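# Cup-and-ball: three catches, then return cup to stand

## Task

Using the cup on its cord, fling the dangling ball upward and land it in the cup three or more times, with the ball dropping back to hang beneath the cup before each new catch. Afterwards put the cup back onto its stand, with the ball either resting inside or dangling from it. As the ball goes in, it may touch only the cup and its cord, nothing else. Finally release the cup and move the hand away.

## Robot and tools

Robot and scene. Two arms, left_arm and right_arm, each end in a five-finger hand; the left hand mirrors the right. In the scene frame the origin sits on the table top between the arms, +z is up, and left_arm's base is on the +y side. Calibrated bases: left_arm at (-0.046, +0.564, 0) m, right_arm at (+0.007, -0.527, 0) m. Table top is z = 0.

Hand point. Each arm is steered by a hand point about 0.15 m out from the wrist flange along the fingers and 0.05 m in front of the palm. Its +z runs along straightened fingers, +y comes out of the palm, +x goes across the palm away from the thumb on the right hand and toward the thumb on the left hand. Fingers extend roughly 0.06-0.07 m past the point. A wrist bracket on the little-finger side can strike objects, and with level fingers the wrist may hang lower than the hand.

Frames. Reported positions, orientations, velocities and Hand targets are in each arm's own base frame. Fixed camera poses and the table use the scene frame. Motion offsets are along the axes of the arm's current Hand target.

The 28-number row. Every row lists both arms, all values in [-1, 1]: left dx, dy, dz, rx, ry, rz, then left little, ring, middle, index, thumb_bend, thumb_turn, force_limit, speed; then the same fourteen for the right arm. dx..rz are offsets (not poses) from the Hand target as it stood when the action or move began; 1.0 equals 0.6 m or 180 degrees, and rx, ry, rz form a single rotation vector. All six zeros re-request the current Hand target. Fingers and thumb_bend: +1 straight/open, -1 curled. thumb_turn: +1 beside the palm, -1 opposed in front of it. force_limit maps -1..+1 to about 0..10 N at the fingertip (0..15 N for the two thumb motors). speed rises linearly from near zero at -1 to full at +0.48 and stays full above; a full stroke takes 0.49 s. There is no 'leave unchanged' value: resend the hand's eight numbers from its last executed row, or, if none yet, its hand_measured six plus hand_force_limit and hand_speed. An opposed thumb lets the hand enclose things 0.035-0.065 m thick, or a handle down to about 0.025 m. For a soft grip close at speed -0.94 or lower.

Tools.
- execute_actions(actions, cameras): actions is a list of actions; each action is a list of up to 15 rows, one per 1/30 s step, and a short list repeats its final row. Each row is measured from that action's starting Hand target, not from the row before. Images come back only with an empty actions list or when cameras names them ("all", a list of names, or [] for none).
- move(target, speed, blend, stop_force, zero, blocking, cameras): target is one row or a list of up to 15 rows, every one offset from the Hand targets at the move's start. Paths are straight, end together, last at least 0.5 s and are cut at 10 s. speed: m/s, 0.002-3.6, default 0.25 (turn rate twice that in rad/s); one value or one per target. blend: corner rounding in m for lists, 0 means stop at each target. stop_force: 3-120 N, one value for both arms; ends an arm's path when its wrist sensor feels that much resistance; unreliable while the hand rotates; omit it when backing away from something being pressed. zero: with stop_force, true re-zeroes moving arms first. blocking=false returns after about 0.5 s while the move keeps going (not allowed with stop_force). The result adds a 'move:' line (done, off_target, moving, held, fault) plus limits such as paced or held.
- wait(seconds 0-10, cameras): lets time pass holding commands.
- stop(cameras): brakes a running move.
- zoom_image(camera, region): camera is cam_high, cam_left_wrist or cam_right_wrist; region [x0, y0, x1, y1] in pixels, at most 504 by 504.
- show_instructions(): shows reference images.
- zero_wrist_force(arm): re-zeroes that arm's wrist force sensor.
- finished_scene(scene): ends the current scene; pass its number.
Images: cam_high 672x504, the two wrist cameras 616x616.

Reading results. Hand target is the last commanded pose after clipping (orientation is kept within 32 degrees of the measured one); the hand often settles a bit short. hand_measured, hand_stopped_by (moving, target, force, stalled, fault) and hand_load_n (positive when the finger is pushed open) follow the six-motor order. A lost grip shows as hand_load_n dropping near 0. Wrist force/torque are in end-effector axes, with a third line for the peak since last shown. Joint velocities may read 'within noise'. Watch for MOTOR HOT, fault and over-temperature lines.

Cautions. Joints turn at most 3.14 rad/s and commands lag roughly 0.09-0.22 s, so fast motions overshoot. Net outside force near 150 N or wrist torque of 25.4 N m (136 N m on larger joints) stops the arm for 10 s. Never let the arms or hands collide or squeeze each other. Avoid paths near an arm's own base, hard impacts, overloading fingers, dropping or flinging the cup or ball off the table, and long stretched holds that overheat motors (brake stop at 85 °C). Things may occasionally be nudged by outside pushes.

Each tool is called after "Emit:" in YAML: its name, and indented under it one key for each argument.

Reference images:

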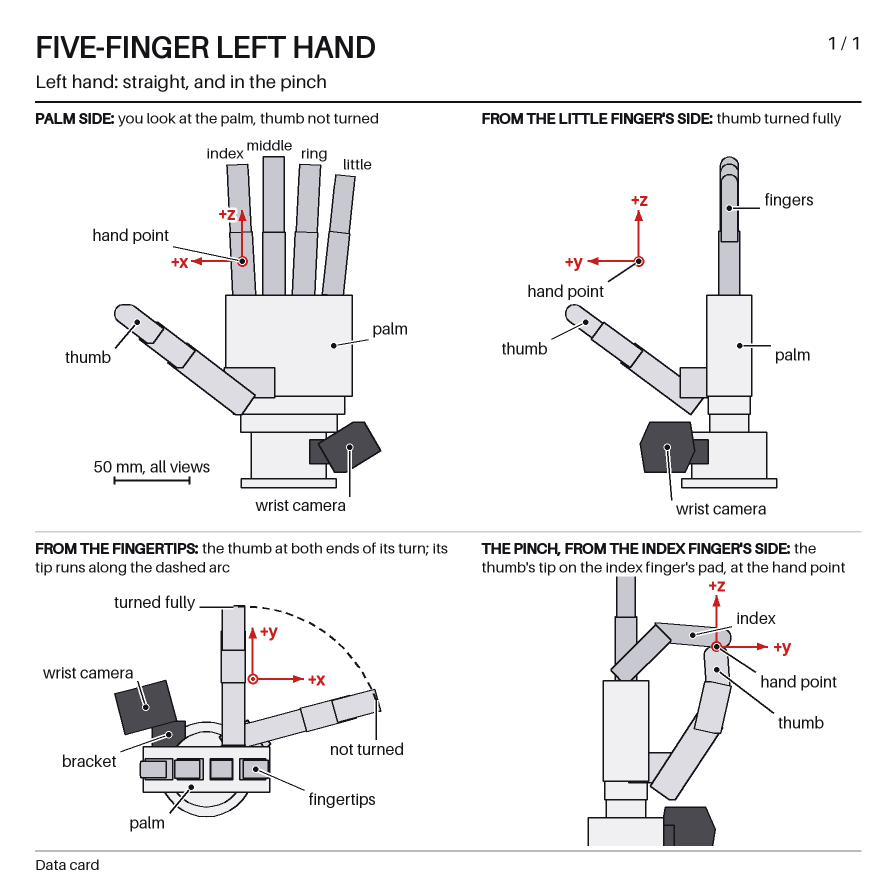

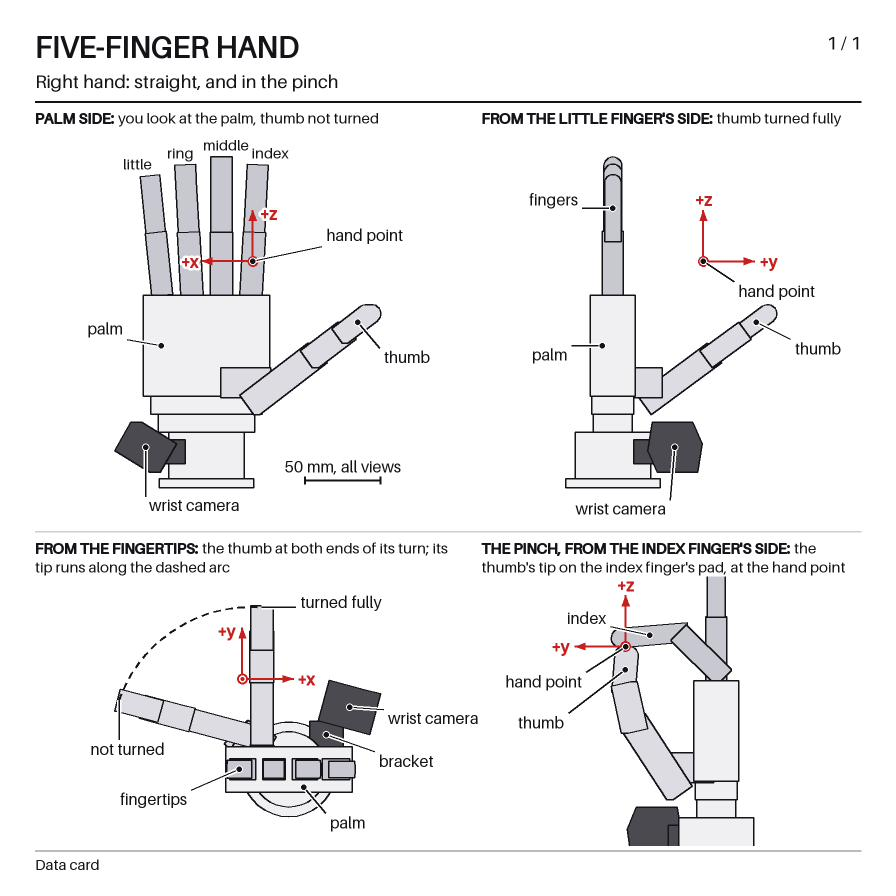

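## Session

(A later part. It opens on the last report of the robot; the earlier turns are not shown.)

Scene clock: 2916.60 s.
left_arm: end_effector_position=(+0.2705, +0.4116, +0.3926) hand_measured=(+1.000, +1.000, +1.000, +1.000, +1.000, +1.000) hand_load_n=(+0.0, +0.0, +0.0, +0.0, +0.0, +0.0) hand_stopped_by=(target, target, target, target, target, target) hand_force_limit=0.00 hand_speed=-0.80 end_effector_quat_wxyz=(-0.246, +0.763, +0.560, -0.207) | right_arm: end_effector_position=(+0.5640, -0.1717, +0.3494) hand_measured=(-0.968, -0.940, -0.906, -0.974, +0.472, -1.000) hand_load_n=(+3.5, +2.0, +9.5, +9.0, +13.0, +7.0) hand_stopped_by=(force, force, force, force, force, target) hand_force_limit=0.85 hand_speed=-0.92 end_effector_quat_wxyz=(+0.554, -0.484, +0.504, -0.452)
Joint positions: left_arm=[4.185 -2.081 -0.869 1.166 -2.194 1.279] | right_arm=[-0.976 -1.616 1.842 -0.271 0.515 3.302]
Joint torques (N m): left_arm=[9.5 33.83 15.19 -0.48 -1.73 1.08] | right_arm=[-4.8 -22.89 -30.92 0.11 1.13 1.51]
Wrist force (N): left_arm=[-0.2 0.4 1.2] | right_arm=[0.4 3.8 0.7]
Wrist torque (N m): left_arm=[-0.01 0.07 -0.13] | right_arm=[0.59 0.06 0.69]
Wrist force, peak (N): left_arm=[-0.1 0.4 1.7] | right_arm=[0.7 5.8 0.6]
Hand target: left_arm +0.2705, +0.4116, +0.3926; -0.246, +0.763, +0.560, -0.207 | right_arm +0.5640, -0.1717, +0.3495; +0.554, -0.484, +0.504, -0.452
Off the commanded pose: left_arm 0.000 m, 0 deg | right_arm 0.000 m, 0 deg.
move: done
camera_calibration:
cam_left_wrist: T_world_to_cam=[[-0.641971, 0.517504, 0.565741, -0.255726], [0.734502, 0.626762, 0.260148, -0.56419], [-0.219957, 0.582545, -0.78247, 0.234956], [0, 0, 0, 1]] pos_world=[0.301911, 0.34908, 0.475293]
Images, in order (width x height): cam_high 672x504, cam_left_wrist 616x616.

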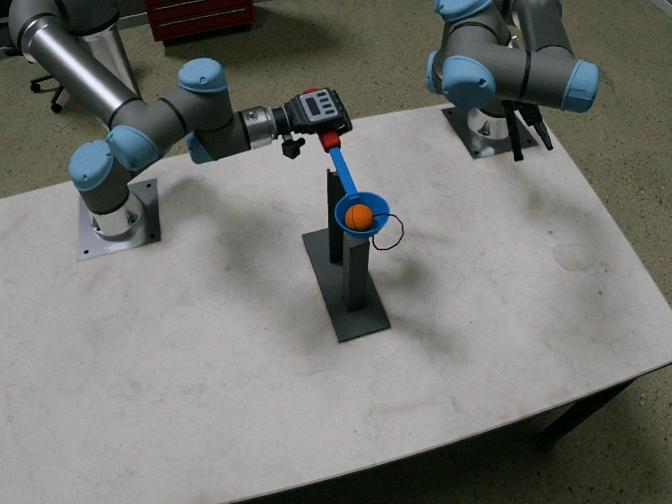

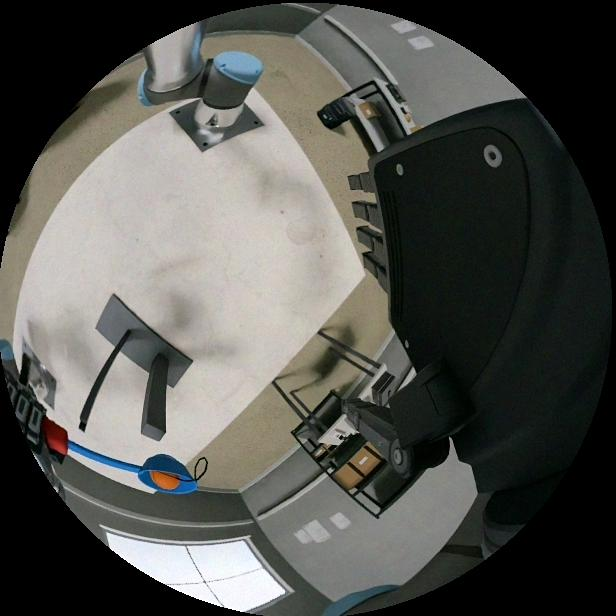

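Emit:
move:
  target: [0,0,0,0,0,0,1,1,1,1,1,1,0,-0.8,0.0059,0.0496,-0.0028,-0.0018,-0.0003,-0.0221,-1,-1,-0.99,-1,-1,-1,0.85,-0.92]
  speed: 0.05
  stop_force: 6
  cameras: ["cam_high", "cam_left_wrist"]

Emit:
zoom_image:
  camera: "cam_high"
  region: [290, 110, 410, 200]

Emit:
zoom_image:
  camera: "cam_high"
  region: [290, 170, 410, 260]

Emit:
zoom_image:
  camera: "cam_left_wrist"
  region: [40, 360, 240, 510]

Scene clock: 2931.03 s.
left_arm: end_effector_position=(+0.2705, +0.4116, +0.3926) hand_measured=(+1.000, +1.000, +1.000, +1.000, +1.000, +1.000) hand_load_n=(+0.0, +0.0, +0.0, +0.0, +0.0, +0.0) hand_stopped_by=(target, target, target, target, target, target) hand_force_limit=0.00 hand_speed=-0.80 end_effector_quat_wxyz=(-0.246, +0.763, +0.560, -0.207) | right_arm: end_effector_position=(+0.5630, -0.1717, +0.3195) hand_measured=(-0.968, -0.940, -0.906, -0.974, +0.472, -1.000) hand_load_n=(+3.5, +1.5, +9.5, +9.0, +13.0, +7.0) hand_stopped_by=(force, force, force, force, force, target) hand_force_limit=0.85 hand_speed=-0.92 end_effector_quat_wxyz=(+0.537, -0.503, +0.488, -0.470)
Joint positions: left_arm=[4.185 -2.081 -0.869 1.166 -2.194 1.279] | right_arm=[-0.972 -1.605 1.899 -0.329 0.517 3.223]
Joint torques (N m): left_arm=[8.8 34.04 14.83 -0.49 -1.7 1.04] | right_arm=[-5.38 -32.94 -30.74 -0.16 0.83 0.48]
Wrist force (N): left_arm=[-0.3 0.2 1.1] | right_arm=[0.1 4.3 0.7]
Wrist torque (N m): left_arm=[-0.05 0.07 -0.12] | right_arm=[0.63 0.09 0.70]
Wrist force, peak (N): left_arm=[-0.3 0.7 1.5] | right_arm=[0.5 5.7 0.6]
Hand target: left_arm +0.2705, +0.4116, +0.3926; -0.246, +0.763, +0.560, -0.207 | right_arm +0.5630, -0.1717, +0.3195; +0.537, -0.503, +0.488, -0.470
Off the commanded pose: left_arm 0.000 m, 0 deg | right_arm 0.000 m, 0 deg.
move: done
camera_calibration:
cam_left_wrist: T_world_to_cam=[[-0.641971, 0.517504, 0.565741, -0.255726], [0.734502, 0.626762, 0.260148, -0.56419], [-0.219957, 0.582545, -0.78247, 0.234956], [0, 0, 0, 1]] pos_world=[0.301911, 0.34908, 0.475293]
Images, in order (width x height): cam_high 672x504, cam_left_wrist 616x616.

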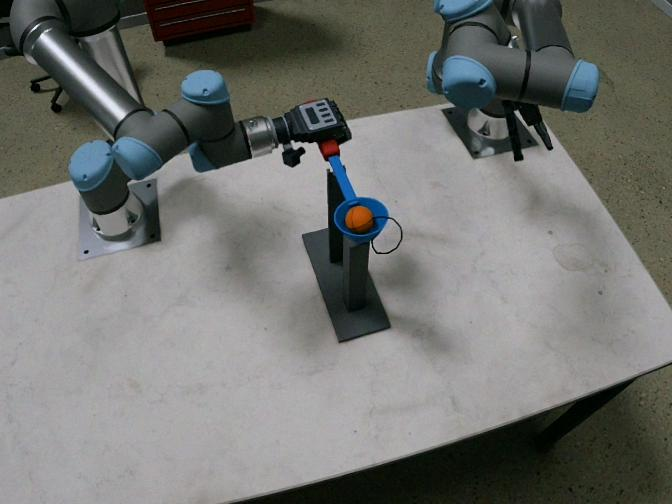

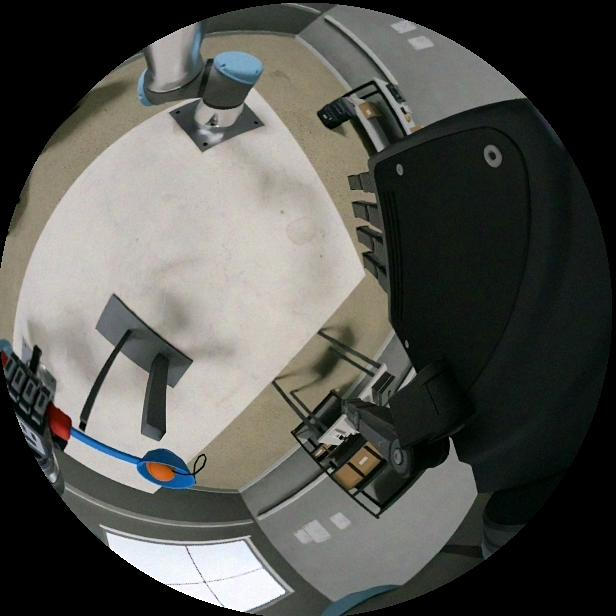

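Scaled by 4.200 from the camera's 672x504 image, which has a finer 960x720 frame.

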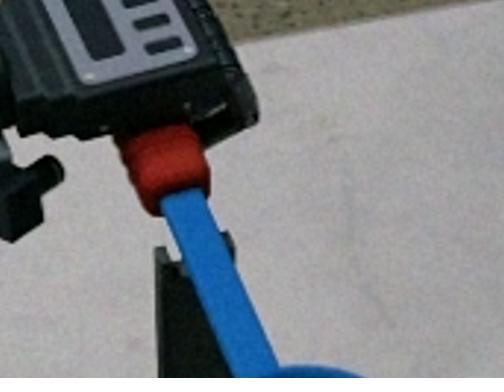

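Scaled by 4.200 from the camera's 672x504 image, which has a finer 960x720 frame.

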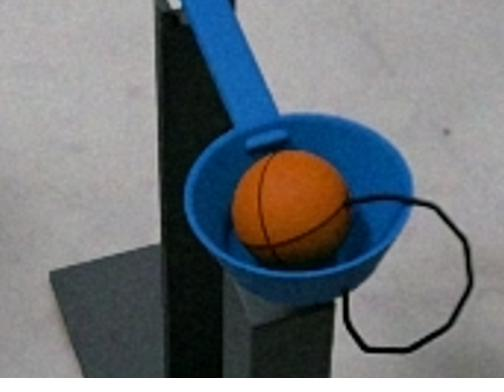

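Scaled by 2.520 from the camera's 616x616 image, which has a finer 880x880 frame.

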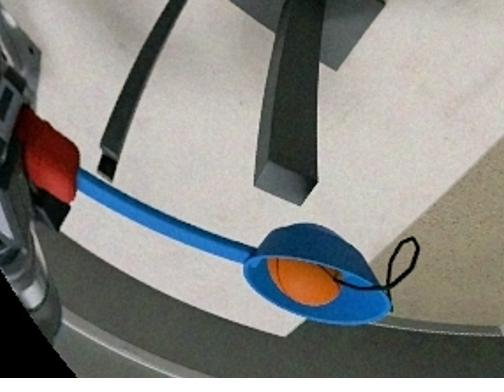

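Emit:
move:
  target: [0,0,0,0,0,0,1,1,1,1,1,1,0,-0.8,0.0026,0.0499,-0.0009,0,0,0,-1,-1,-0.99,-1,-1,-1,0.85,-0.92]
  speed: 0.015
  stop_force: 4
  cameras: ["cam_high", "cam_left_wrist"]

Emit:
zoom_image:
  camera: "cam_high"
  region: [290, 110, 410, 200]

Emit:
zoom_image:
  camera: "cam_high"
  region: [290, 170, 410, 260]

Emit:
zoom_image:
  camera: "cam_left_wrist"
  region: [40, 360, 240, 510]

Scene clock: 2949.50 s.
left_arm: end_effector_position=(+0.2705, +0.4116, +0.3926) hand_measured=(+1.000, +1.000, +1.000, +1.000, +1.000, +1.000) hand_load_n=(+0.0, +0.0, +0.0, +0.0, +0.0, +0.0) hand_stopped_by=(target, target, target, target, target, target) hand_force_limit=0.00 hand_speed=-0.80 end_effector_quat_wxyz=(-0.246, +0.763, +0.560, -0.207) | right_arm: end_effector_position=(+0.5630, -0.1718, +0.2935) hand_measured=(-0.968, -0.940, -0.906, -0.974, +0.472, -1.000) hand_load_n=(+1.5, +0.5, +9.5, +8.5, +12.5, +5.0) hand_stopped_by=(force, force, force, force, force, target) hand_force_limit=0.85 hand_speed=-0.92 end_effector_quat_wxyz=(+0.537, -0.503, +0.488, -0.470)
Joint positions: left_arm=[4.185 -2.081 -0.869 1.166 -2.194 1.279] | right_arm=[-0.973 -1.583 1.949 -0.4 0.517 3.223]
Joint torques (N m): left_arm=[8.6 33.88 16.43 -0.41 -1.79 1.07] | right_arm=[-5.43 -31.44 -28.62 -2.15 -1.81 -1.96]
Wrist force (N): left_arm=[0.0 0.5 1.2] | right_arm=[1.2 1.1 -0.4]
Wrist torque (N m): left_arm=[-0.01 0.04 -0.11] | right_arm=[0.44 0.15 0.33]
Wrist force, peak (N): left_arm=[-0.2 0.3 1.7] | right_arm=[0.1 5.9 0.6]
Hand target: left_arm +0.2705, +0.4116, +0.3926; -0.246, +0.763, +0.560, -0.207 | right_arm +0.5630, -0.1718, +0.2935; +0.537, -0.503, +0.488, -0.470 (not the last commanded pose)
Off the commanded pose: left_arm 0.000 m, 0 deg | right_arm 0.004 m, 0 deg.
move: contact (right_arm)
camera_calibration:
cam_left_wrist: T_world_to_cam=[[-0.641971, 0.517504, 0.565741, -0.255726], [0.734502, 0.626762, 0.260148, -0.56419], [-0.219957, 0.582545, -0.78247, 0.234956], [0, 0, 0, 1]] pos_world=[0.301911, 0.34908, 0.475293]
Images, in order (width x height): cam_high 672x504, cam_left_wrist 616x616.

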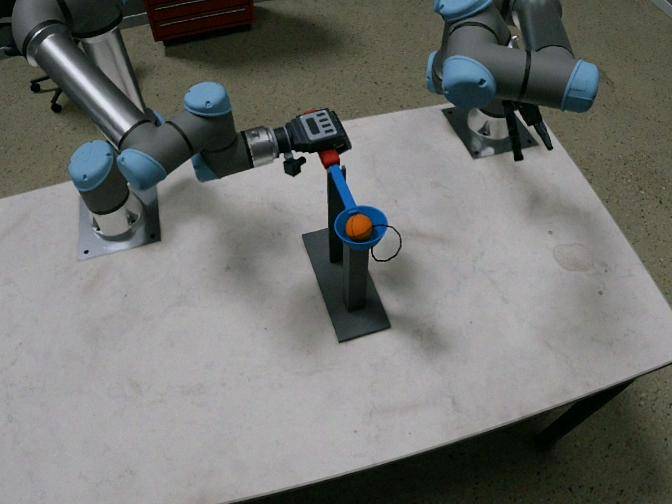

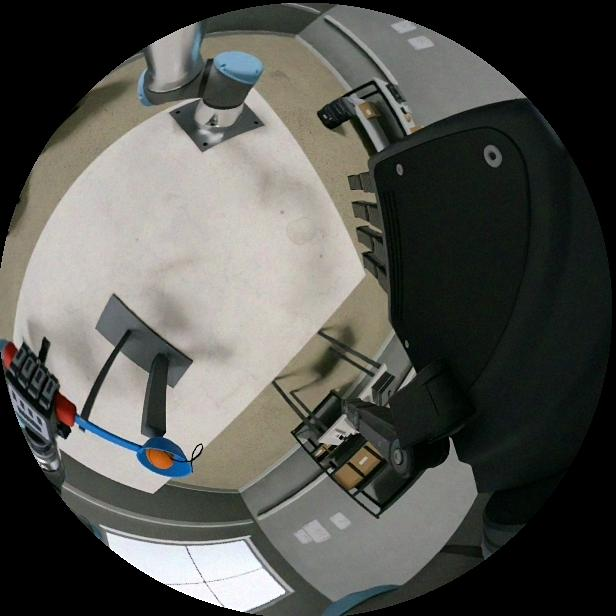

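Scaled by 4.200 from the camera's 672x504 image, which has a finer 960x720 frame.

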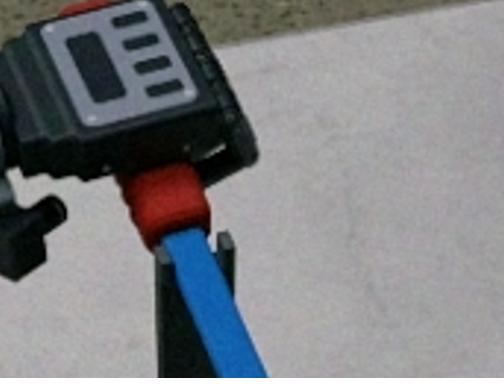

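Scaled by 4.200 from the camera's 672x504 image, which has a finer 960x720 frame.

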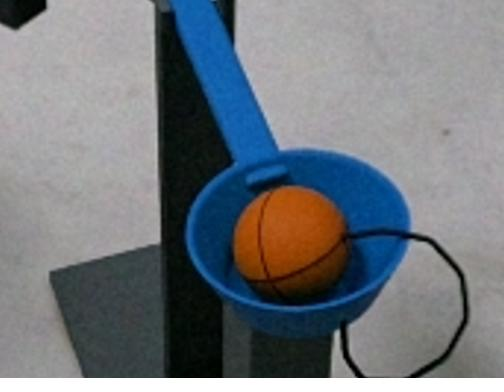

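Scaled by 2.520 from the camera's 616x616 image, which has a finer 880x880 frame.

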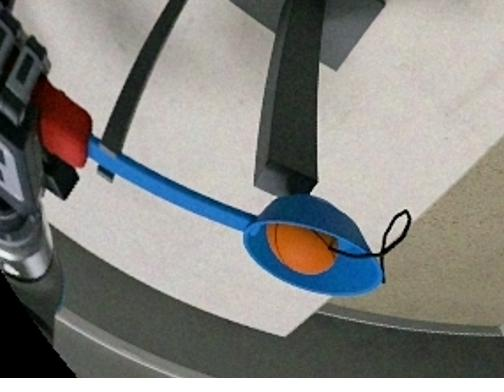

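Emit:
move:
  target: [0,0,0,0,0,0,1,1,1,1,1,1,0,-0.8,0,0,0,0,0,0,-0.8,-0.8,-0.75,-0.8,0.65,-1,0.85,-0.85]
  cameras: ["cam_high", "cam_left_wrist"]

Emit:
zoom_image:
  camera: "cam_high"
  region: [290, 110, 410, 200]

Emit:
zoom_image:
  camera: "cam_left_wrist"
  region: [0, 320, 240, 500]

Scene clock: 2963.77 s.
left_arm: end_effector_position=(+0.2705, +0.4116, +0.3926) hand_measured=(+1.000, +1.000, +1.000, +1.000, +1.000, +1.000) hand_load_n=(+0.0, +0.0, +0.0, +0.0, +0.0, +0.0) hand_stopped_by=(target, target, target, target, target, target) hand_force_limit=0.00 hand_speed=-0.80 end_effector_quat_wxyz=(-0.246, +0.763, +0.560, -0.207) | right_arm: end_effector_position=(+0.5630, -0.1718, +0.2936) hand_measured=(-0.800, -0.800, -0.750, -0.800, +0.650, -1.000) hand_load_n=(+0.0, +0.0, +0.0, +0.0, +0.5, +0.0) hand_stopped_by=(target, target, target, target, target, target) hand_force_limit=0.85 hand_speed=-0.85 end_effector_quat_wxyz=(+0.537, -0.503, +0.488, -0.470)
Joint positions: left_arm=[4.185 -2.081 -0.869 1.166 -2.194 1.279] | right_arm=[-0.973 -1.583 1.949 -0.4 0.517 3.223]
Joint torques (N m): left_arm=[8.77 33.64 16.82 -0.37 -1.67 1.02] | right_arm=[6.97 -24.73 -19.93 -1.99 0.94 -1.85]
Wrist force (N): left_arm=[-0.1 0.3 1.3] | right_arm=[0.3 -0.6 0.4]
Wrist torque (N m): left_arm=[-0.03 0.05 -0.12] | right_arm=[0.33 0.06 0.14]
Wrist force, peak (N): left_arm=[-0.3 0.5 1.6] | right_arm=[2.1 2.1 -0.1]
Hand target: left_arm +0.2705, +0.4116, +0.3926; -0.246, +0.763, +0.560, -0.207 | right_arm +0.5630, -0.1718, +0.2935; +0.537, -0.503, +0.488, -0.470
Off the commanded pose: left_arm 0.000 m, 0 deg | right_arm 0.000 m, 0 deg.
move: done
camera_calibration:
cam_left_wrist: T_world_to_cam=[[-0.641971, 0.517504, 0.565741, -0.255726], [0.734502, 0.626762, 0.260148, -0.56419], [-0.219957, 0.582545, -0.78247, 0.234956], [0, 0, 0, 1]] pos_world=[0.301911, 0.34908, 0.475293]
Images, in order (width x height): cam_high 672x504, cam_left_wrist 616x616.

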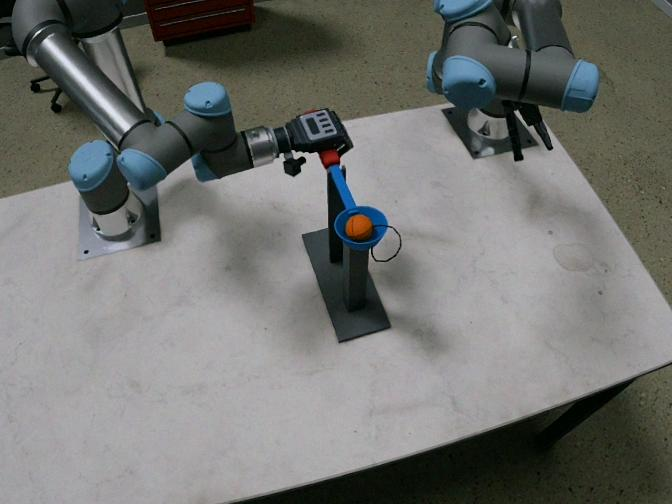

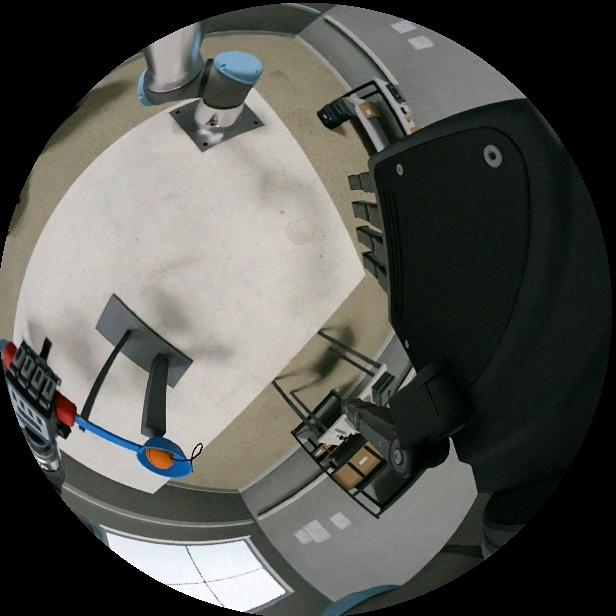

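Scaled by 4.200 from the camera's 672x504 image, which has a finer 960x720 frame.

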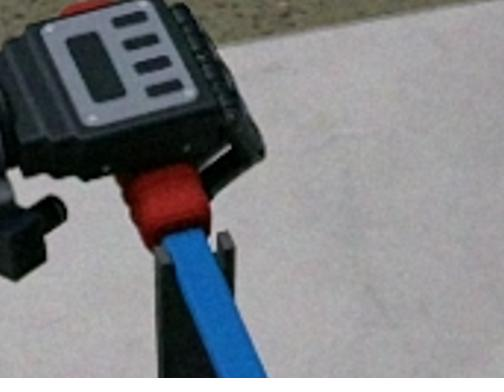

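Scaled by 2.100 from the camera's 616x616 image, which has a finer 880x880 frame.

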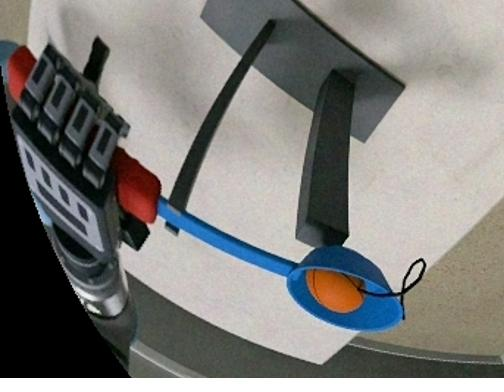

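Emit:
move:
  target: [0,0,0,0,0,0,1,1,1,1,1,1,0,-0.8,0,0,0,0,0,0,1,1,1,1,1,-1,0.85,-0.75]
  cameras: ["cam_high", "cam_left_wrist", "cam_right_wrist"]

Emit:
zoom_image:
  camera: "cam_high"
  region: [290, 110, 410, 200]

Emit:
zoom_image:
  camera: "cam_left_wrist"
  region: [0, 320, 240, 500]

Scene clock: 2969.37 s.
left_arm: end_effector_position=(+0.2705, +0.4116, +0.3926) hand_measured=(+1.000, +1.000, +1.000, +1.000, +1.000, +1.000) hand_load_n=(+0.0, +0.0, +0.0, +0.0, +0.0, +0.0) hand_stopped_by=(target, target, target, target, target, target) hand_force_limit=0.00 hand_speed=-0.80 end_effector_quat_wxyz=(-0.246, +0.763, +0.560, -0.207) | right_arm: end_effector_position=(+0.5630, -0.1718, +0.2935) hand_measured=(+1.000, +1.000, +1.000, +1.000, +1.000, -1.000) hand_load_n=(-0.5, +0.0, +0.0, +0.0, +0.0, +0.0) hand_stopped_by=(target, target, target, target, target, target) hand_force_limit=0.85 hand_speed=-0.75 end_effector_quat_wxyz=(+0.537, -0.503, +0.488, -0.470)
Joint positions: left_arm=[4.185 -2.081 -0.869 1.166 -2.194 1.279] | right_arm=[-0.973 -1.583 1.949 -0.4 0.517 3.223]
Joint torques (N m): left_arm=[8.65 34.14 16.35 -0.46 -1.62 1.13] | right_arm=[7.57 -8.29 -16.27 -0.94 2.08 -1.75]
Wrist force (N): left_arm=[-0.2 0.3 1.1] | right_arm=[0.2 -0.6 0.7]
Wrist torque (N m): left_arm=[-0.04 0.06 -0.11] | right_arm=[0.30 0.07 0.14]
Wrist force, peak (N): left_arm=[-0.3 0.5 1.6] | right_arm=[0.4 -1.0 0.9]
Hand target: left_arm +0.2705, +0.4116, +0.3926; -0.246, +0.763, +0.560, -0.207 | right_arm +0.5630, -0.1718, +0.2935; +0.537, -0.503, +0.488, -0.470
Off the commanded pose: left_arm 0.000 m, 0 deg | right_arm 0.000 m, 0 deg.
move: done
camera_calibration:
cam_left_wrist: T_world_to_cam=[[-0.641971, 0.517504, 0.565741, -0.255726], [0.734502, 0.626762, 0.260148, -0.56419], [-0.219957, 0.582545, -0.78247, 0.234956], [0, 0, 0, 1]] pos_world=[0.301911, 0.34908, 0.475293]
cam_right_wrist: T_world_to_cam=[[0.0350302, -0.210962, -0.976866, 0.229914], [-0.553574, 0.809717, -0.194716, 0.516885], [0.832063, 0.547589, -0.0884186, -0.230548], [0, 0, 0, 1]] pos_world=[0.469911, -0.243782, 0.304856]

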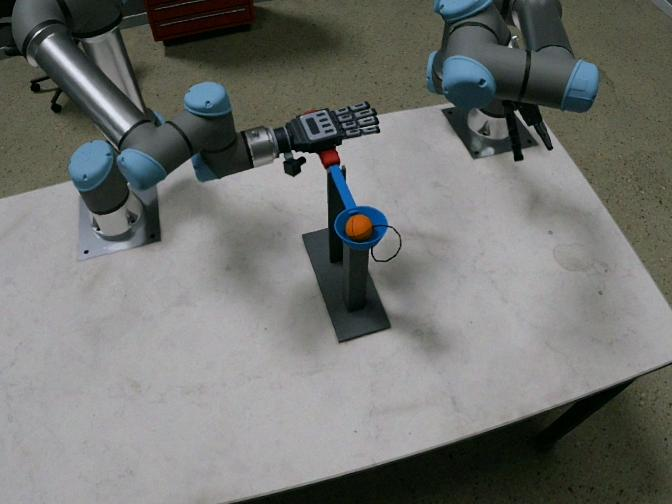

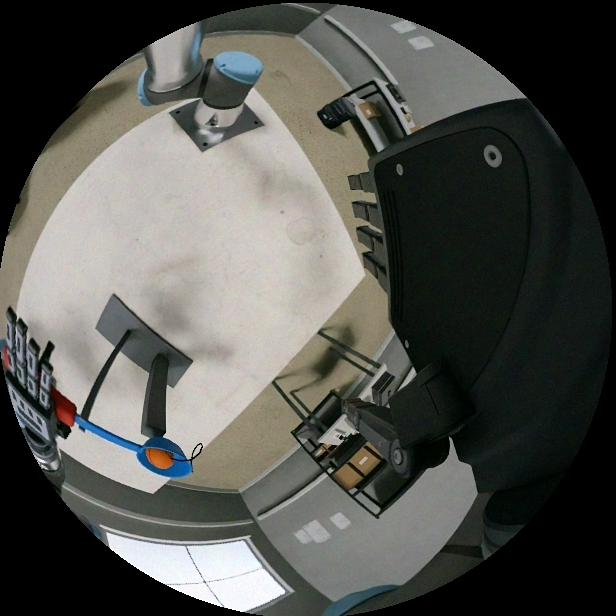

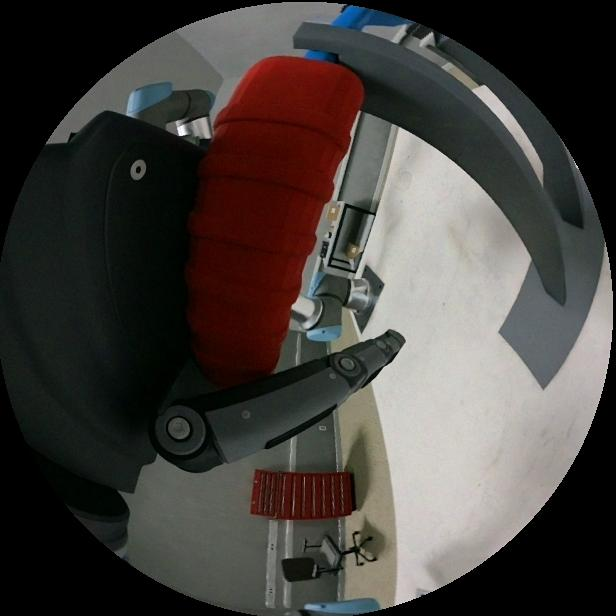

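Scaled by 4.200 from the camera's 672x504 image, which has a finer 960x720 frame.

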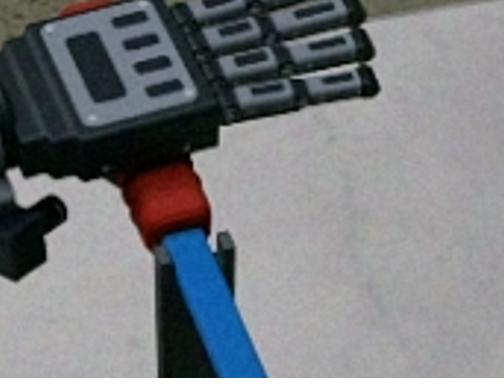

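Scaled by 2.100 from the camera's 616x616 image, which has a finer 880x880 frame.

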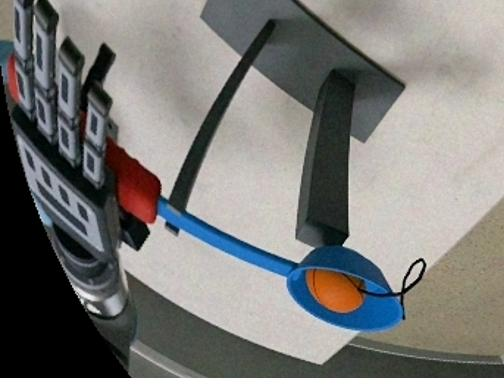

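Emit:
move:
  target:
    - [0,0,0,0,0,0,1,1,1,1,1,1,0,-0.8,-0.0031,-0.0500,-0.0057,0,0,0,1,1,1,1,1,-1,0.85,-0.75]
    - [0,0,0,0,0,0,1,1,1,1,1,1,0,-0.8,-0.0156,-0.2502,-0.0287,0,0,0,1,1,1,1,1,-1,0.85,-0.75]
  speed: [0.03, 0.12]
  cameras: ["cam_high", "cam_left_wrist"]

Emit:
zoom_image:
  camera: "cam_high"
  region: [290, 110, 410, 200]

Emit:
zoom_image:
  camera: "cam_high"
  region: [290, 170, 410, 260]

Emit:
zoom_image:
  camera: "cam_left_wrist"
  region: [0, 320, 240, 500]

Scene clock: 2979.47 s.
left_arm: end_effector_position=(+0.2705, +0.4116, +0.3926) hand_measured=(+1.000, +1.000, +1.000, +1.000, +1.000, +1.000) hand_load_n=(+0.0, +0.0, +0.0, +0.0, +0.0, +0.0) hand_stopped_by=(target, target, target, target, target, target) hand_force_limit=0.00 hand_speed=-0.80 end_effector_quat_wxyz=(-0.246, +0.763, +0.560, -0.207) | right_arm: end_effector_position=(+0.5431, -0.1717, +0.4436) hand_measured=(+1.000, +1.000, +1.000, +1.000, +1.000, -1.000) hand_load_n=(+0.0, +0.0, -0.5, +0.0, +0.0, +0.0) hand_stopped_by=(target, target, target, target, target, target) hand_force_limit=0.85 hand_speed=-0.75 end_effector_quat_wxyz=(+0.537, -0.503, +0.488, -0.470)
Joint positions: left_arm=[4.185 -2.081 -0.869 1.166 -2.194 1.279] | right_arm=[-1.019 -1.685 1.653 -0.005 0.47 3.226]
Joint torques (N m): left_arm=[8.94 33.56 17.16 -0.53 -1.69 1.01] | right_arm=[9.76 -4.23 -23.41 -0.94 2.93 0.26]
Wrist force (N): left_arm=[-0.1 0.5 1.4] | right_arm=[0.5 1.0 0.8]
Wrist torque (N m): left_arm=[-0.02 0.05 -0.11] | right_arm=[0.42 0.01 0.23]
Wrist force, peak (N): left_arm=[0.0 0.3 1.7] | right_arm=[0.9 4.1 0.2]
Hand target: left_arm +0.2705, +0.4116, +0.3926; -0.246, +0.763, +0.560, -0.207 | right_arm +0.5431, -0.1717, +0.4436; +0.537, -0.503, +0.488, -0.470
Off the commanded pose: left_arm 0.000 m, 0 deg | right_arm 0.000 m, 0 deg.
move: done
camera_calibration:
cam_left_wrist: T_world_to_cam=[[-0.641971, 0.517504, 0.565741, -0.255726], [0.734502, 0.626762, 0.260148, -0.56419], [-0.219957, 0.582545, -0.78247, 0.234956], [0, 0, 0, 1]] pos_world=[0.301911, 0.34908, 0.475293]
Images, in order (width x height): cam_high 672x504, cam_left_wrist 616x616.

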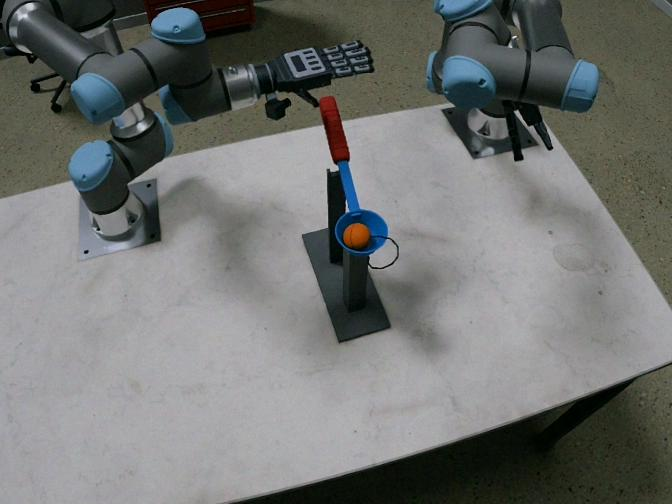

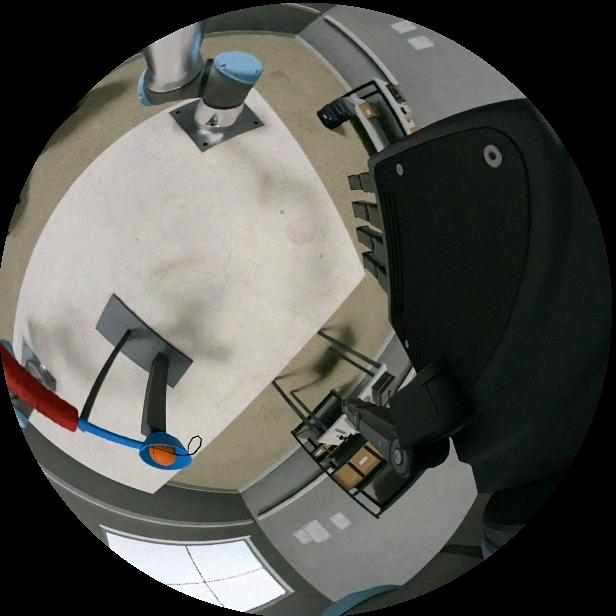

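Scaled by 4.200 from the camera's 672x504 image, which has a finer 960x720 frame.

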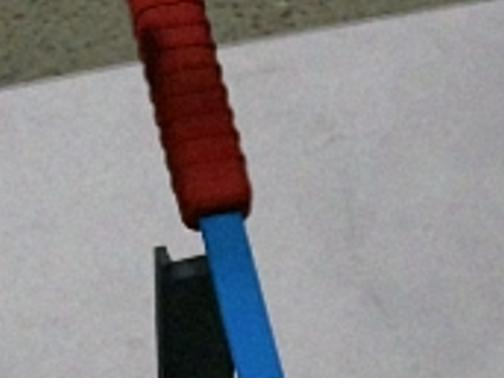

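Scaled by 4.200 from the camera's 672x504 image, which has a finer 960x720 frame.

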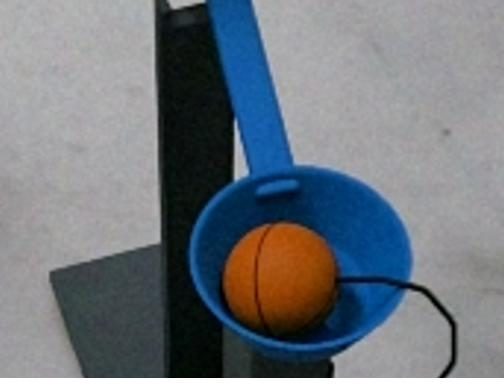

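Scaled by 2.100 from the camera's 616x616 image, which has a finer 880x880 frame.

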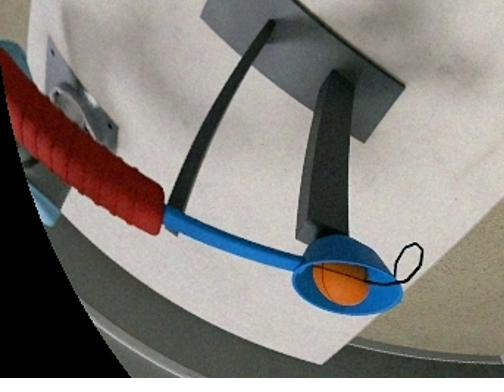

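Emit:
zoom_image:
  camera: "cam_high"
  region: [310, 90, 380, 190]

Emit:
zoom_image:
  camera: "cam_left_wrist"
  region: [0, 330, 100, 450]

Emit:
zoom_image:
  camera: "cam_left_wrist"
  region: [60, 390, 210, 500]

Scaled by 5.040 from the camera's 672x504 image, which has a finer 960x720 frame.

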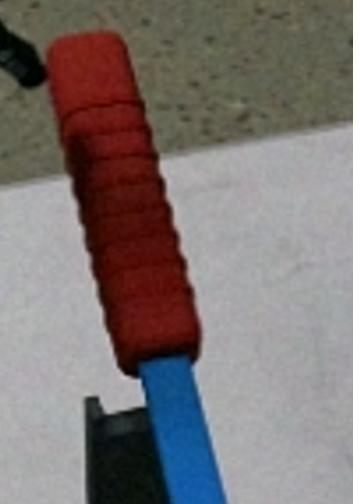

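Scaled by 4.200 from the camera's 616x616 image, which has a finer 880x880 frame.

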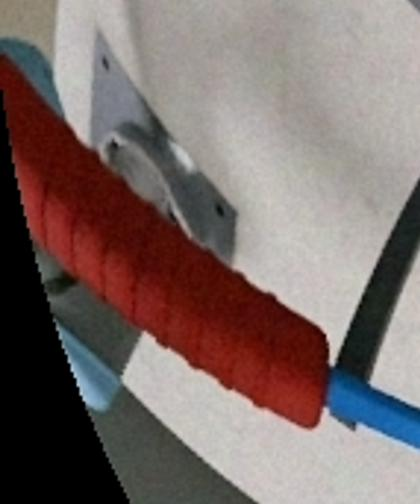

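Scaled by 3.360 from the camera's 616x616 image, which has a finer 880x880 frame.

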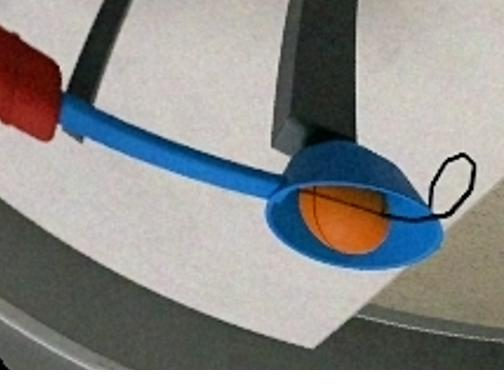

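Emit:
move:
  target:
    - [0,0,0,0,0,0,1,1,1,1,1,1,0,-0.8,0.0085,-0.0008,-0.0209,0.0061,0.0340,0.0531,1,1,1,1,1,-1,0.85,-0.75]
    - [0,0,0,0,0,0,1,1,1,1,1,1,0,-0.8,0.0178,0.1806,-0.0242,0.0061,0.0340,0.0531,1,1,1,1,1,-1,0.85,-0.75]
  speed: [0.2, 0.1]
  cameras: ["cam_high", "cam_left_wrist", "cam_right_wrist"]

Emit:
zoom_image:
  camera: "cam_high"
  region: [270, 80, 400, 190]

Scene clock: 3014.47 s.
left_arm: end_effector_position=(+0.2705, +0.4116, +0.3926) hand_measured=(+1.000, +1.000, +1.000, +1.000, +1.000, +1.000) hand_load_n=(+0.0, +0.0, +0.0, +0.0, +0.0, +0.0) hand_stopped_by=(target, target, target, target, target, target) hand_force_limit=0.00 hand_speed=-0.80 end_effector_quat_wxyz=(-0.246, +0.763, +0.560, -0.207) | right_arm: end_effector_position=(+0.5309, -0.1779, +0.3346) hand_measured=(+1.000, +1.000, +1.000, +1.000, +1.000, -1.000) hand_load_n=(+0.0, -0.5, +0.0, +0.0, +0.5, +0.0) hand_stopped_by=(target, target, target, target, target, target) hand_force_limit=0.85 hand_speed=-0.75 end_effector_quat_wxyz=(+0.552, -0.430, +0.552, -0.454)
Joint positions: left_arm=[4.185 -2.081 -0.869 1.166 -2.194 1.279] | right_arm=[-1.045 -1.706 1.971 -0.306 0.553 3.397]
Joint torques (N m): left_arm=[9 34.06 18.63 -0.49 -1.75 1.07] | right_arm=[-7.13 -26.88 -24.15 -0.44 -2.05 0.15]
Wrist force (N): left_arm=[-0.2 0.3 1.4] | right_arm=[0.1 0.8 1.0]
Wrist torque (N m): left_arm=[-0.06 0.07 -0.12] | right_arm=[0.36 0.05 0.15]
Wrist force, peak (N): left_arm=[-0.2 0.5 1.7] | right_arm=[0.1 2.0 0.6]
Hand target: left_arm +0.2705, +0.4116, +0.3926; -0.246, +0.763, +0.560, -0.207 | right_arm +0.5309, -0.1779, +0.3346; +0.552, -0.430, +0.552, -0.454
Off the commanded pose: left_arm 0.000 m, 0 deg | right_arm 0.000 m, 0 deg.
move: done
camera_calibration:
cam_left_wrist: T_world_to_cam=[[-0.641971, 0.517504, 0.565741, -0.255726], [0.734502, 0.626762, 0.260148, -0.56419], [-0.219957, 0.582545, -0.78247, 0.234956], [0, 0, 0, 1]] pos_world=[0.301911, 0.34908, 0.475293]
cam_right_wrist: T_world_to_cam=[[0.0212215, -0.0459643, -0.998718, 0.31385], [-0.464512, 0.884123, -0.0505606, 0.429855], [0.885313, 0.464989, -0.00258854, -0.268604], [0, 0, 0, 1]] pos_world=[0.430811, -0.240721, 0.334486]

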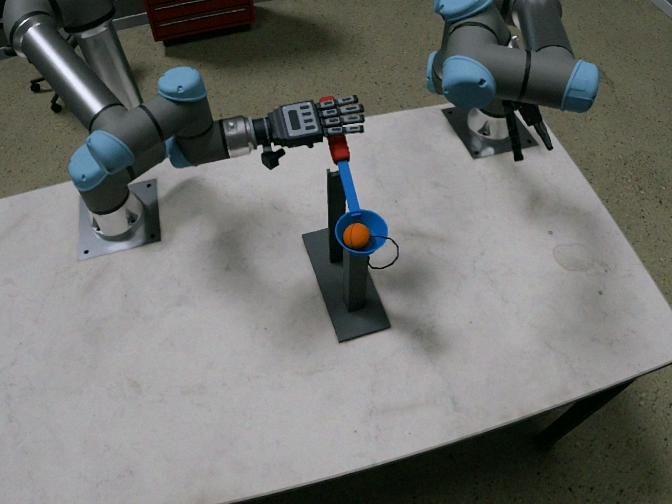

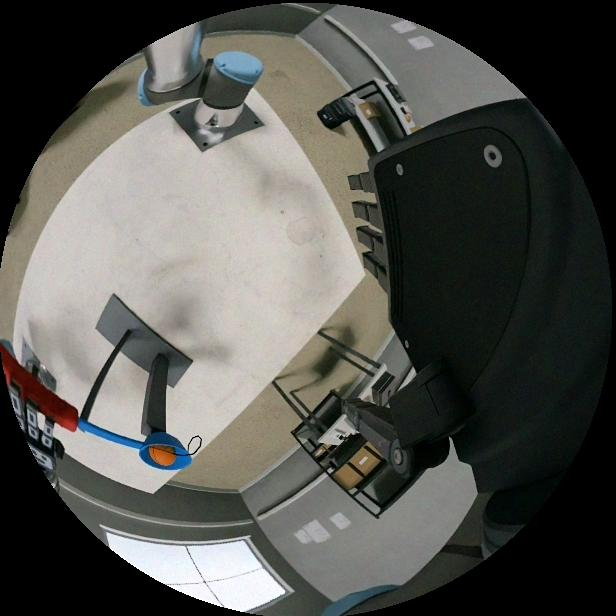

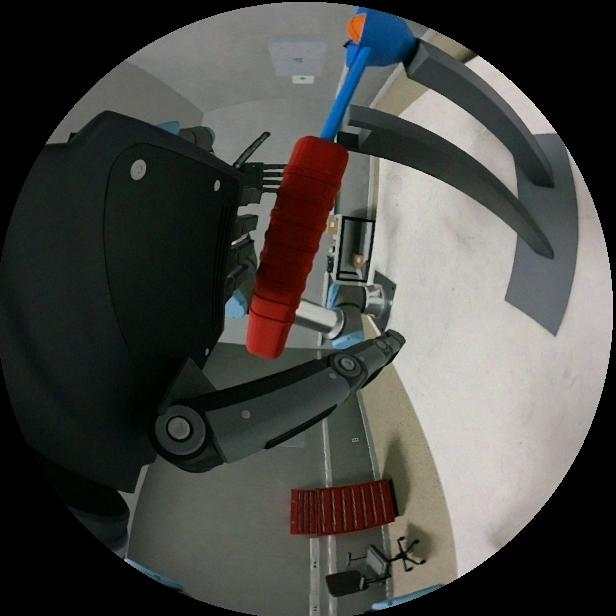

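Scaled by 3.877 from the camera's 672x504 image, which has a finer 960x720 frame.

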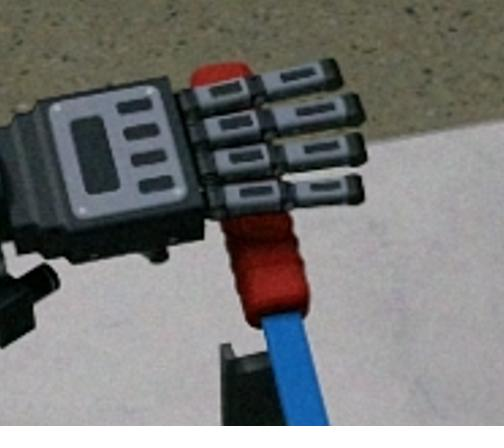

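Emit:
move:
  target: [0,0,0,0,0,0,1,1,1,1,1,1,0,-0.8,-0.0022,0.0027,0.1,0,0,0,1,1,1,1,1,-1,0.85,-0.75]
  speed: 0.05
  stop_force: 4
  cameras: ["cam_high", "cam_left_wrist", "cam_right_wrist"]

Emit:
zoom_image:
  camera: "cam_high"
  region: [270, 80, 400, 190]

Emit:
zoom_image:
  camera: "cam_left_wrist"
  region: [0, 330, 120, 450]

Scene clock: 3019.87 s.
left_arm: end_effector_position=(+0.2705, +0.4116, +0.3926) hand_measured=(+1.000, +1.000, +1.000, +1.000, +1.000, +1.000) hand_load_n=(+0.0, +0.0, +0.0, +0.0, +0.0, +0.0) hand_stopped_by=(target, target, target, target, target, target) hand_force_limit=0.00 hand_speed=-0.80 end_effector_quat_wxyz=(-0.246, +0.763, +0.560, -0.207) | right_arm: end_effector_position=(+0.5909, -0.1778, +0.3346) hand_measured=(+1.000, +1.000, +1.000, +1.000, +1.000, -1.000) hand_load_n=(+0.0, +0.0, -0.5, +0.0, +0.0, +0.0) hand_stopped_by=(target, target, target, target, target, target) hand_force_limit=0.85 hand_speed=-0.75 end_effector_quat_wxyz=(+0.552, -0.430, +0.552, -0.454)
Joint positions: left_arm=[4.185 -2.081 -0.869 1.166 -2.194 1.279] | right_arm=[-0.903 -1.578 1.853 -0.309 0.694 3.388]
Joint torques (N m): left_arm=[9.15 33.79 18.8 -0.48 -1.77 1.12] | right_arm=[-7.97 -32.17 -14.4 -1.45 -2.33 0.14]
Wrist force (N): left_arm=[0.0 0.5 1.4] | right_arm=[0.0 0.7 0.8]
Wrist torque (N m): left_arm=[-0.03 0.05 -0.11] | right_arm=[0.36 0.08 0.21]
Wrist force, peak (N): left_arm=[-0.2 0.4 1.6] | right_arm=[-0.1 1.0 1.2]
Hand target: left_arm +0.2705, +0.4116, +0.3926; -0.246, +0.763, +0.560, -0.207 | right_arm +0.5910, -0.1778, +0.3346; +0.552, -0.430, +0.552, -0.454
Off the commanded pose: left_arm 0.000 m, 0 deg | right_arm 0.000 m, 0 deg.
move: done
camera_calibration:
cam_left_wrist: T_world_to_cam=[[-0.641971, 0.517504, 0.565741, -0.255726], [0.734502, 0.626762, 0.260148, -0.56419], [-0.219957, 0.582545, -0.78247, 0.234956], [0, 0, 0, 1]] pos_world=[0.301911, 0.34908, 0.475293]
cam_right_wrist: T_world_to_cam=[[0.0213638, -0.0462334, -0.998702, 0.312543], [-0.46451, 0.884106, -0.0508649, 0.45774], [0.88531, 0.464994, -0.00258802, -0.321767], [0, 0, 0, 1]] pos_world=[0.490811, -0.240621, 0.334588]

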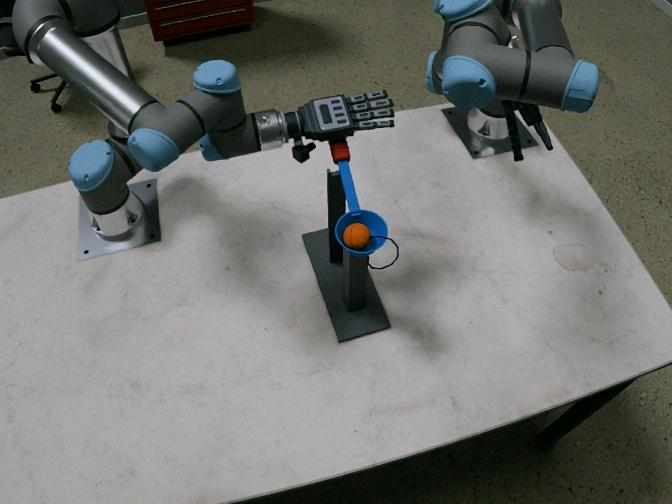

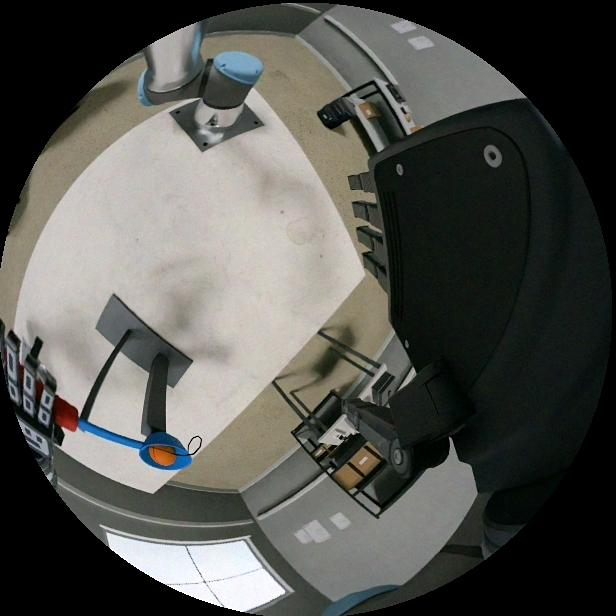

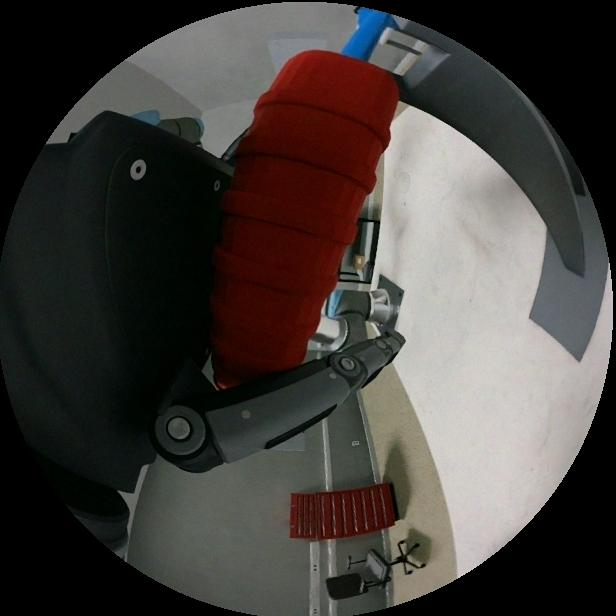

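Scaled by 3.877 from the camera's 672x504 image, which has a finer 960x720 frame.

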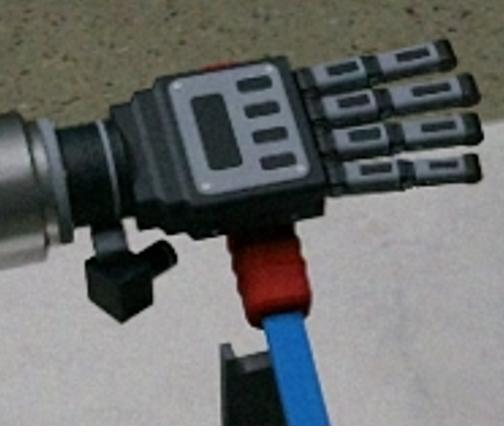

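Scaled by 4.200 from the camera's 616x616 image, which has a finer 880x880 frame.

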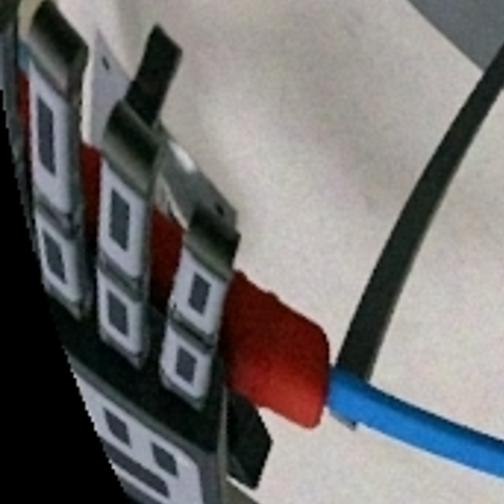

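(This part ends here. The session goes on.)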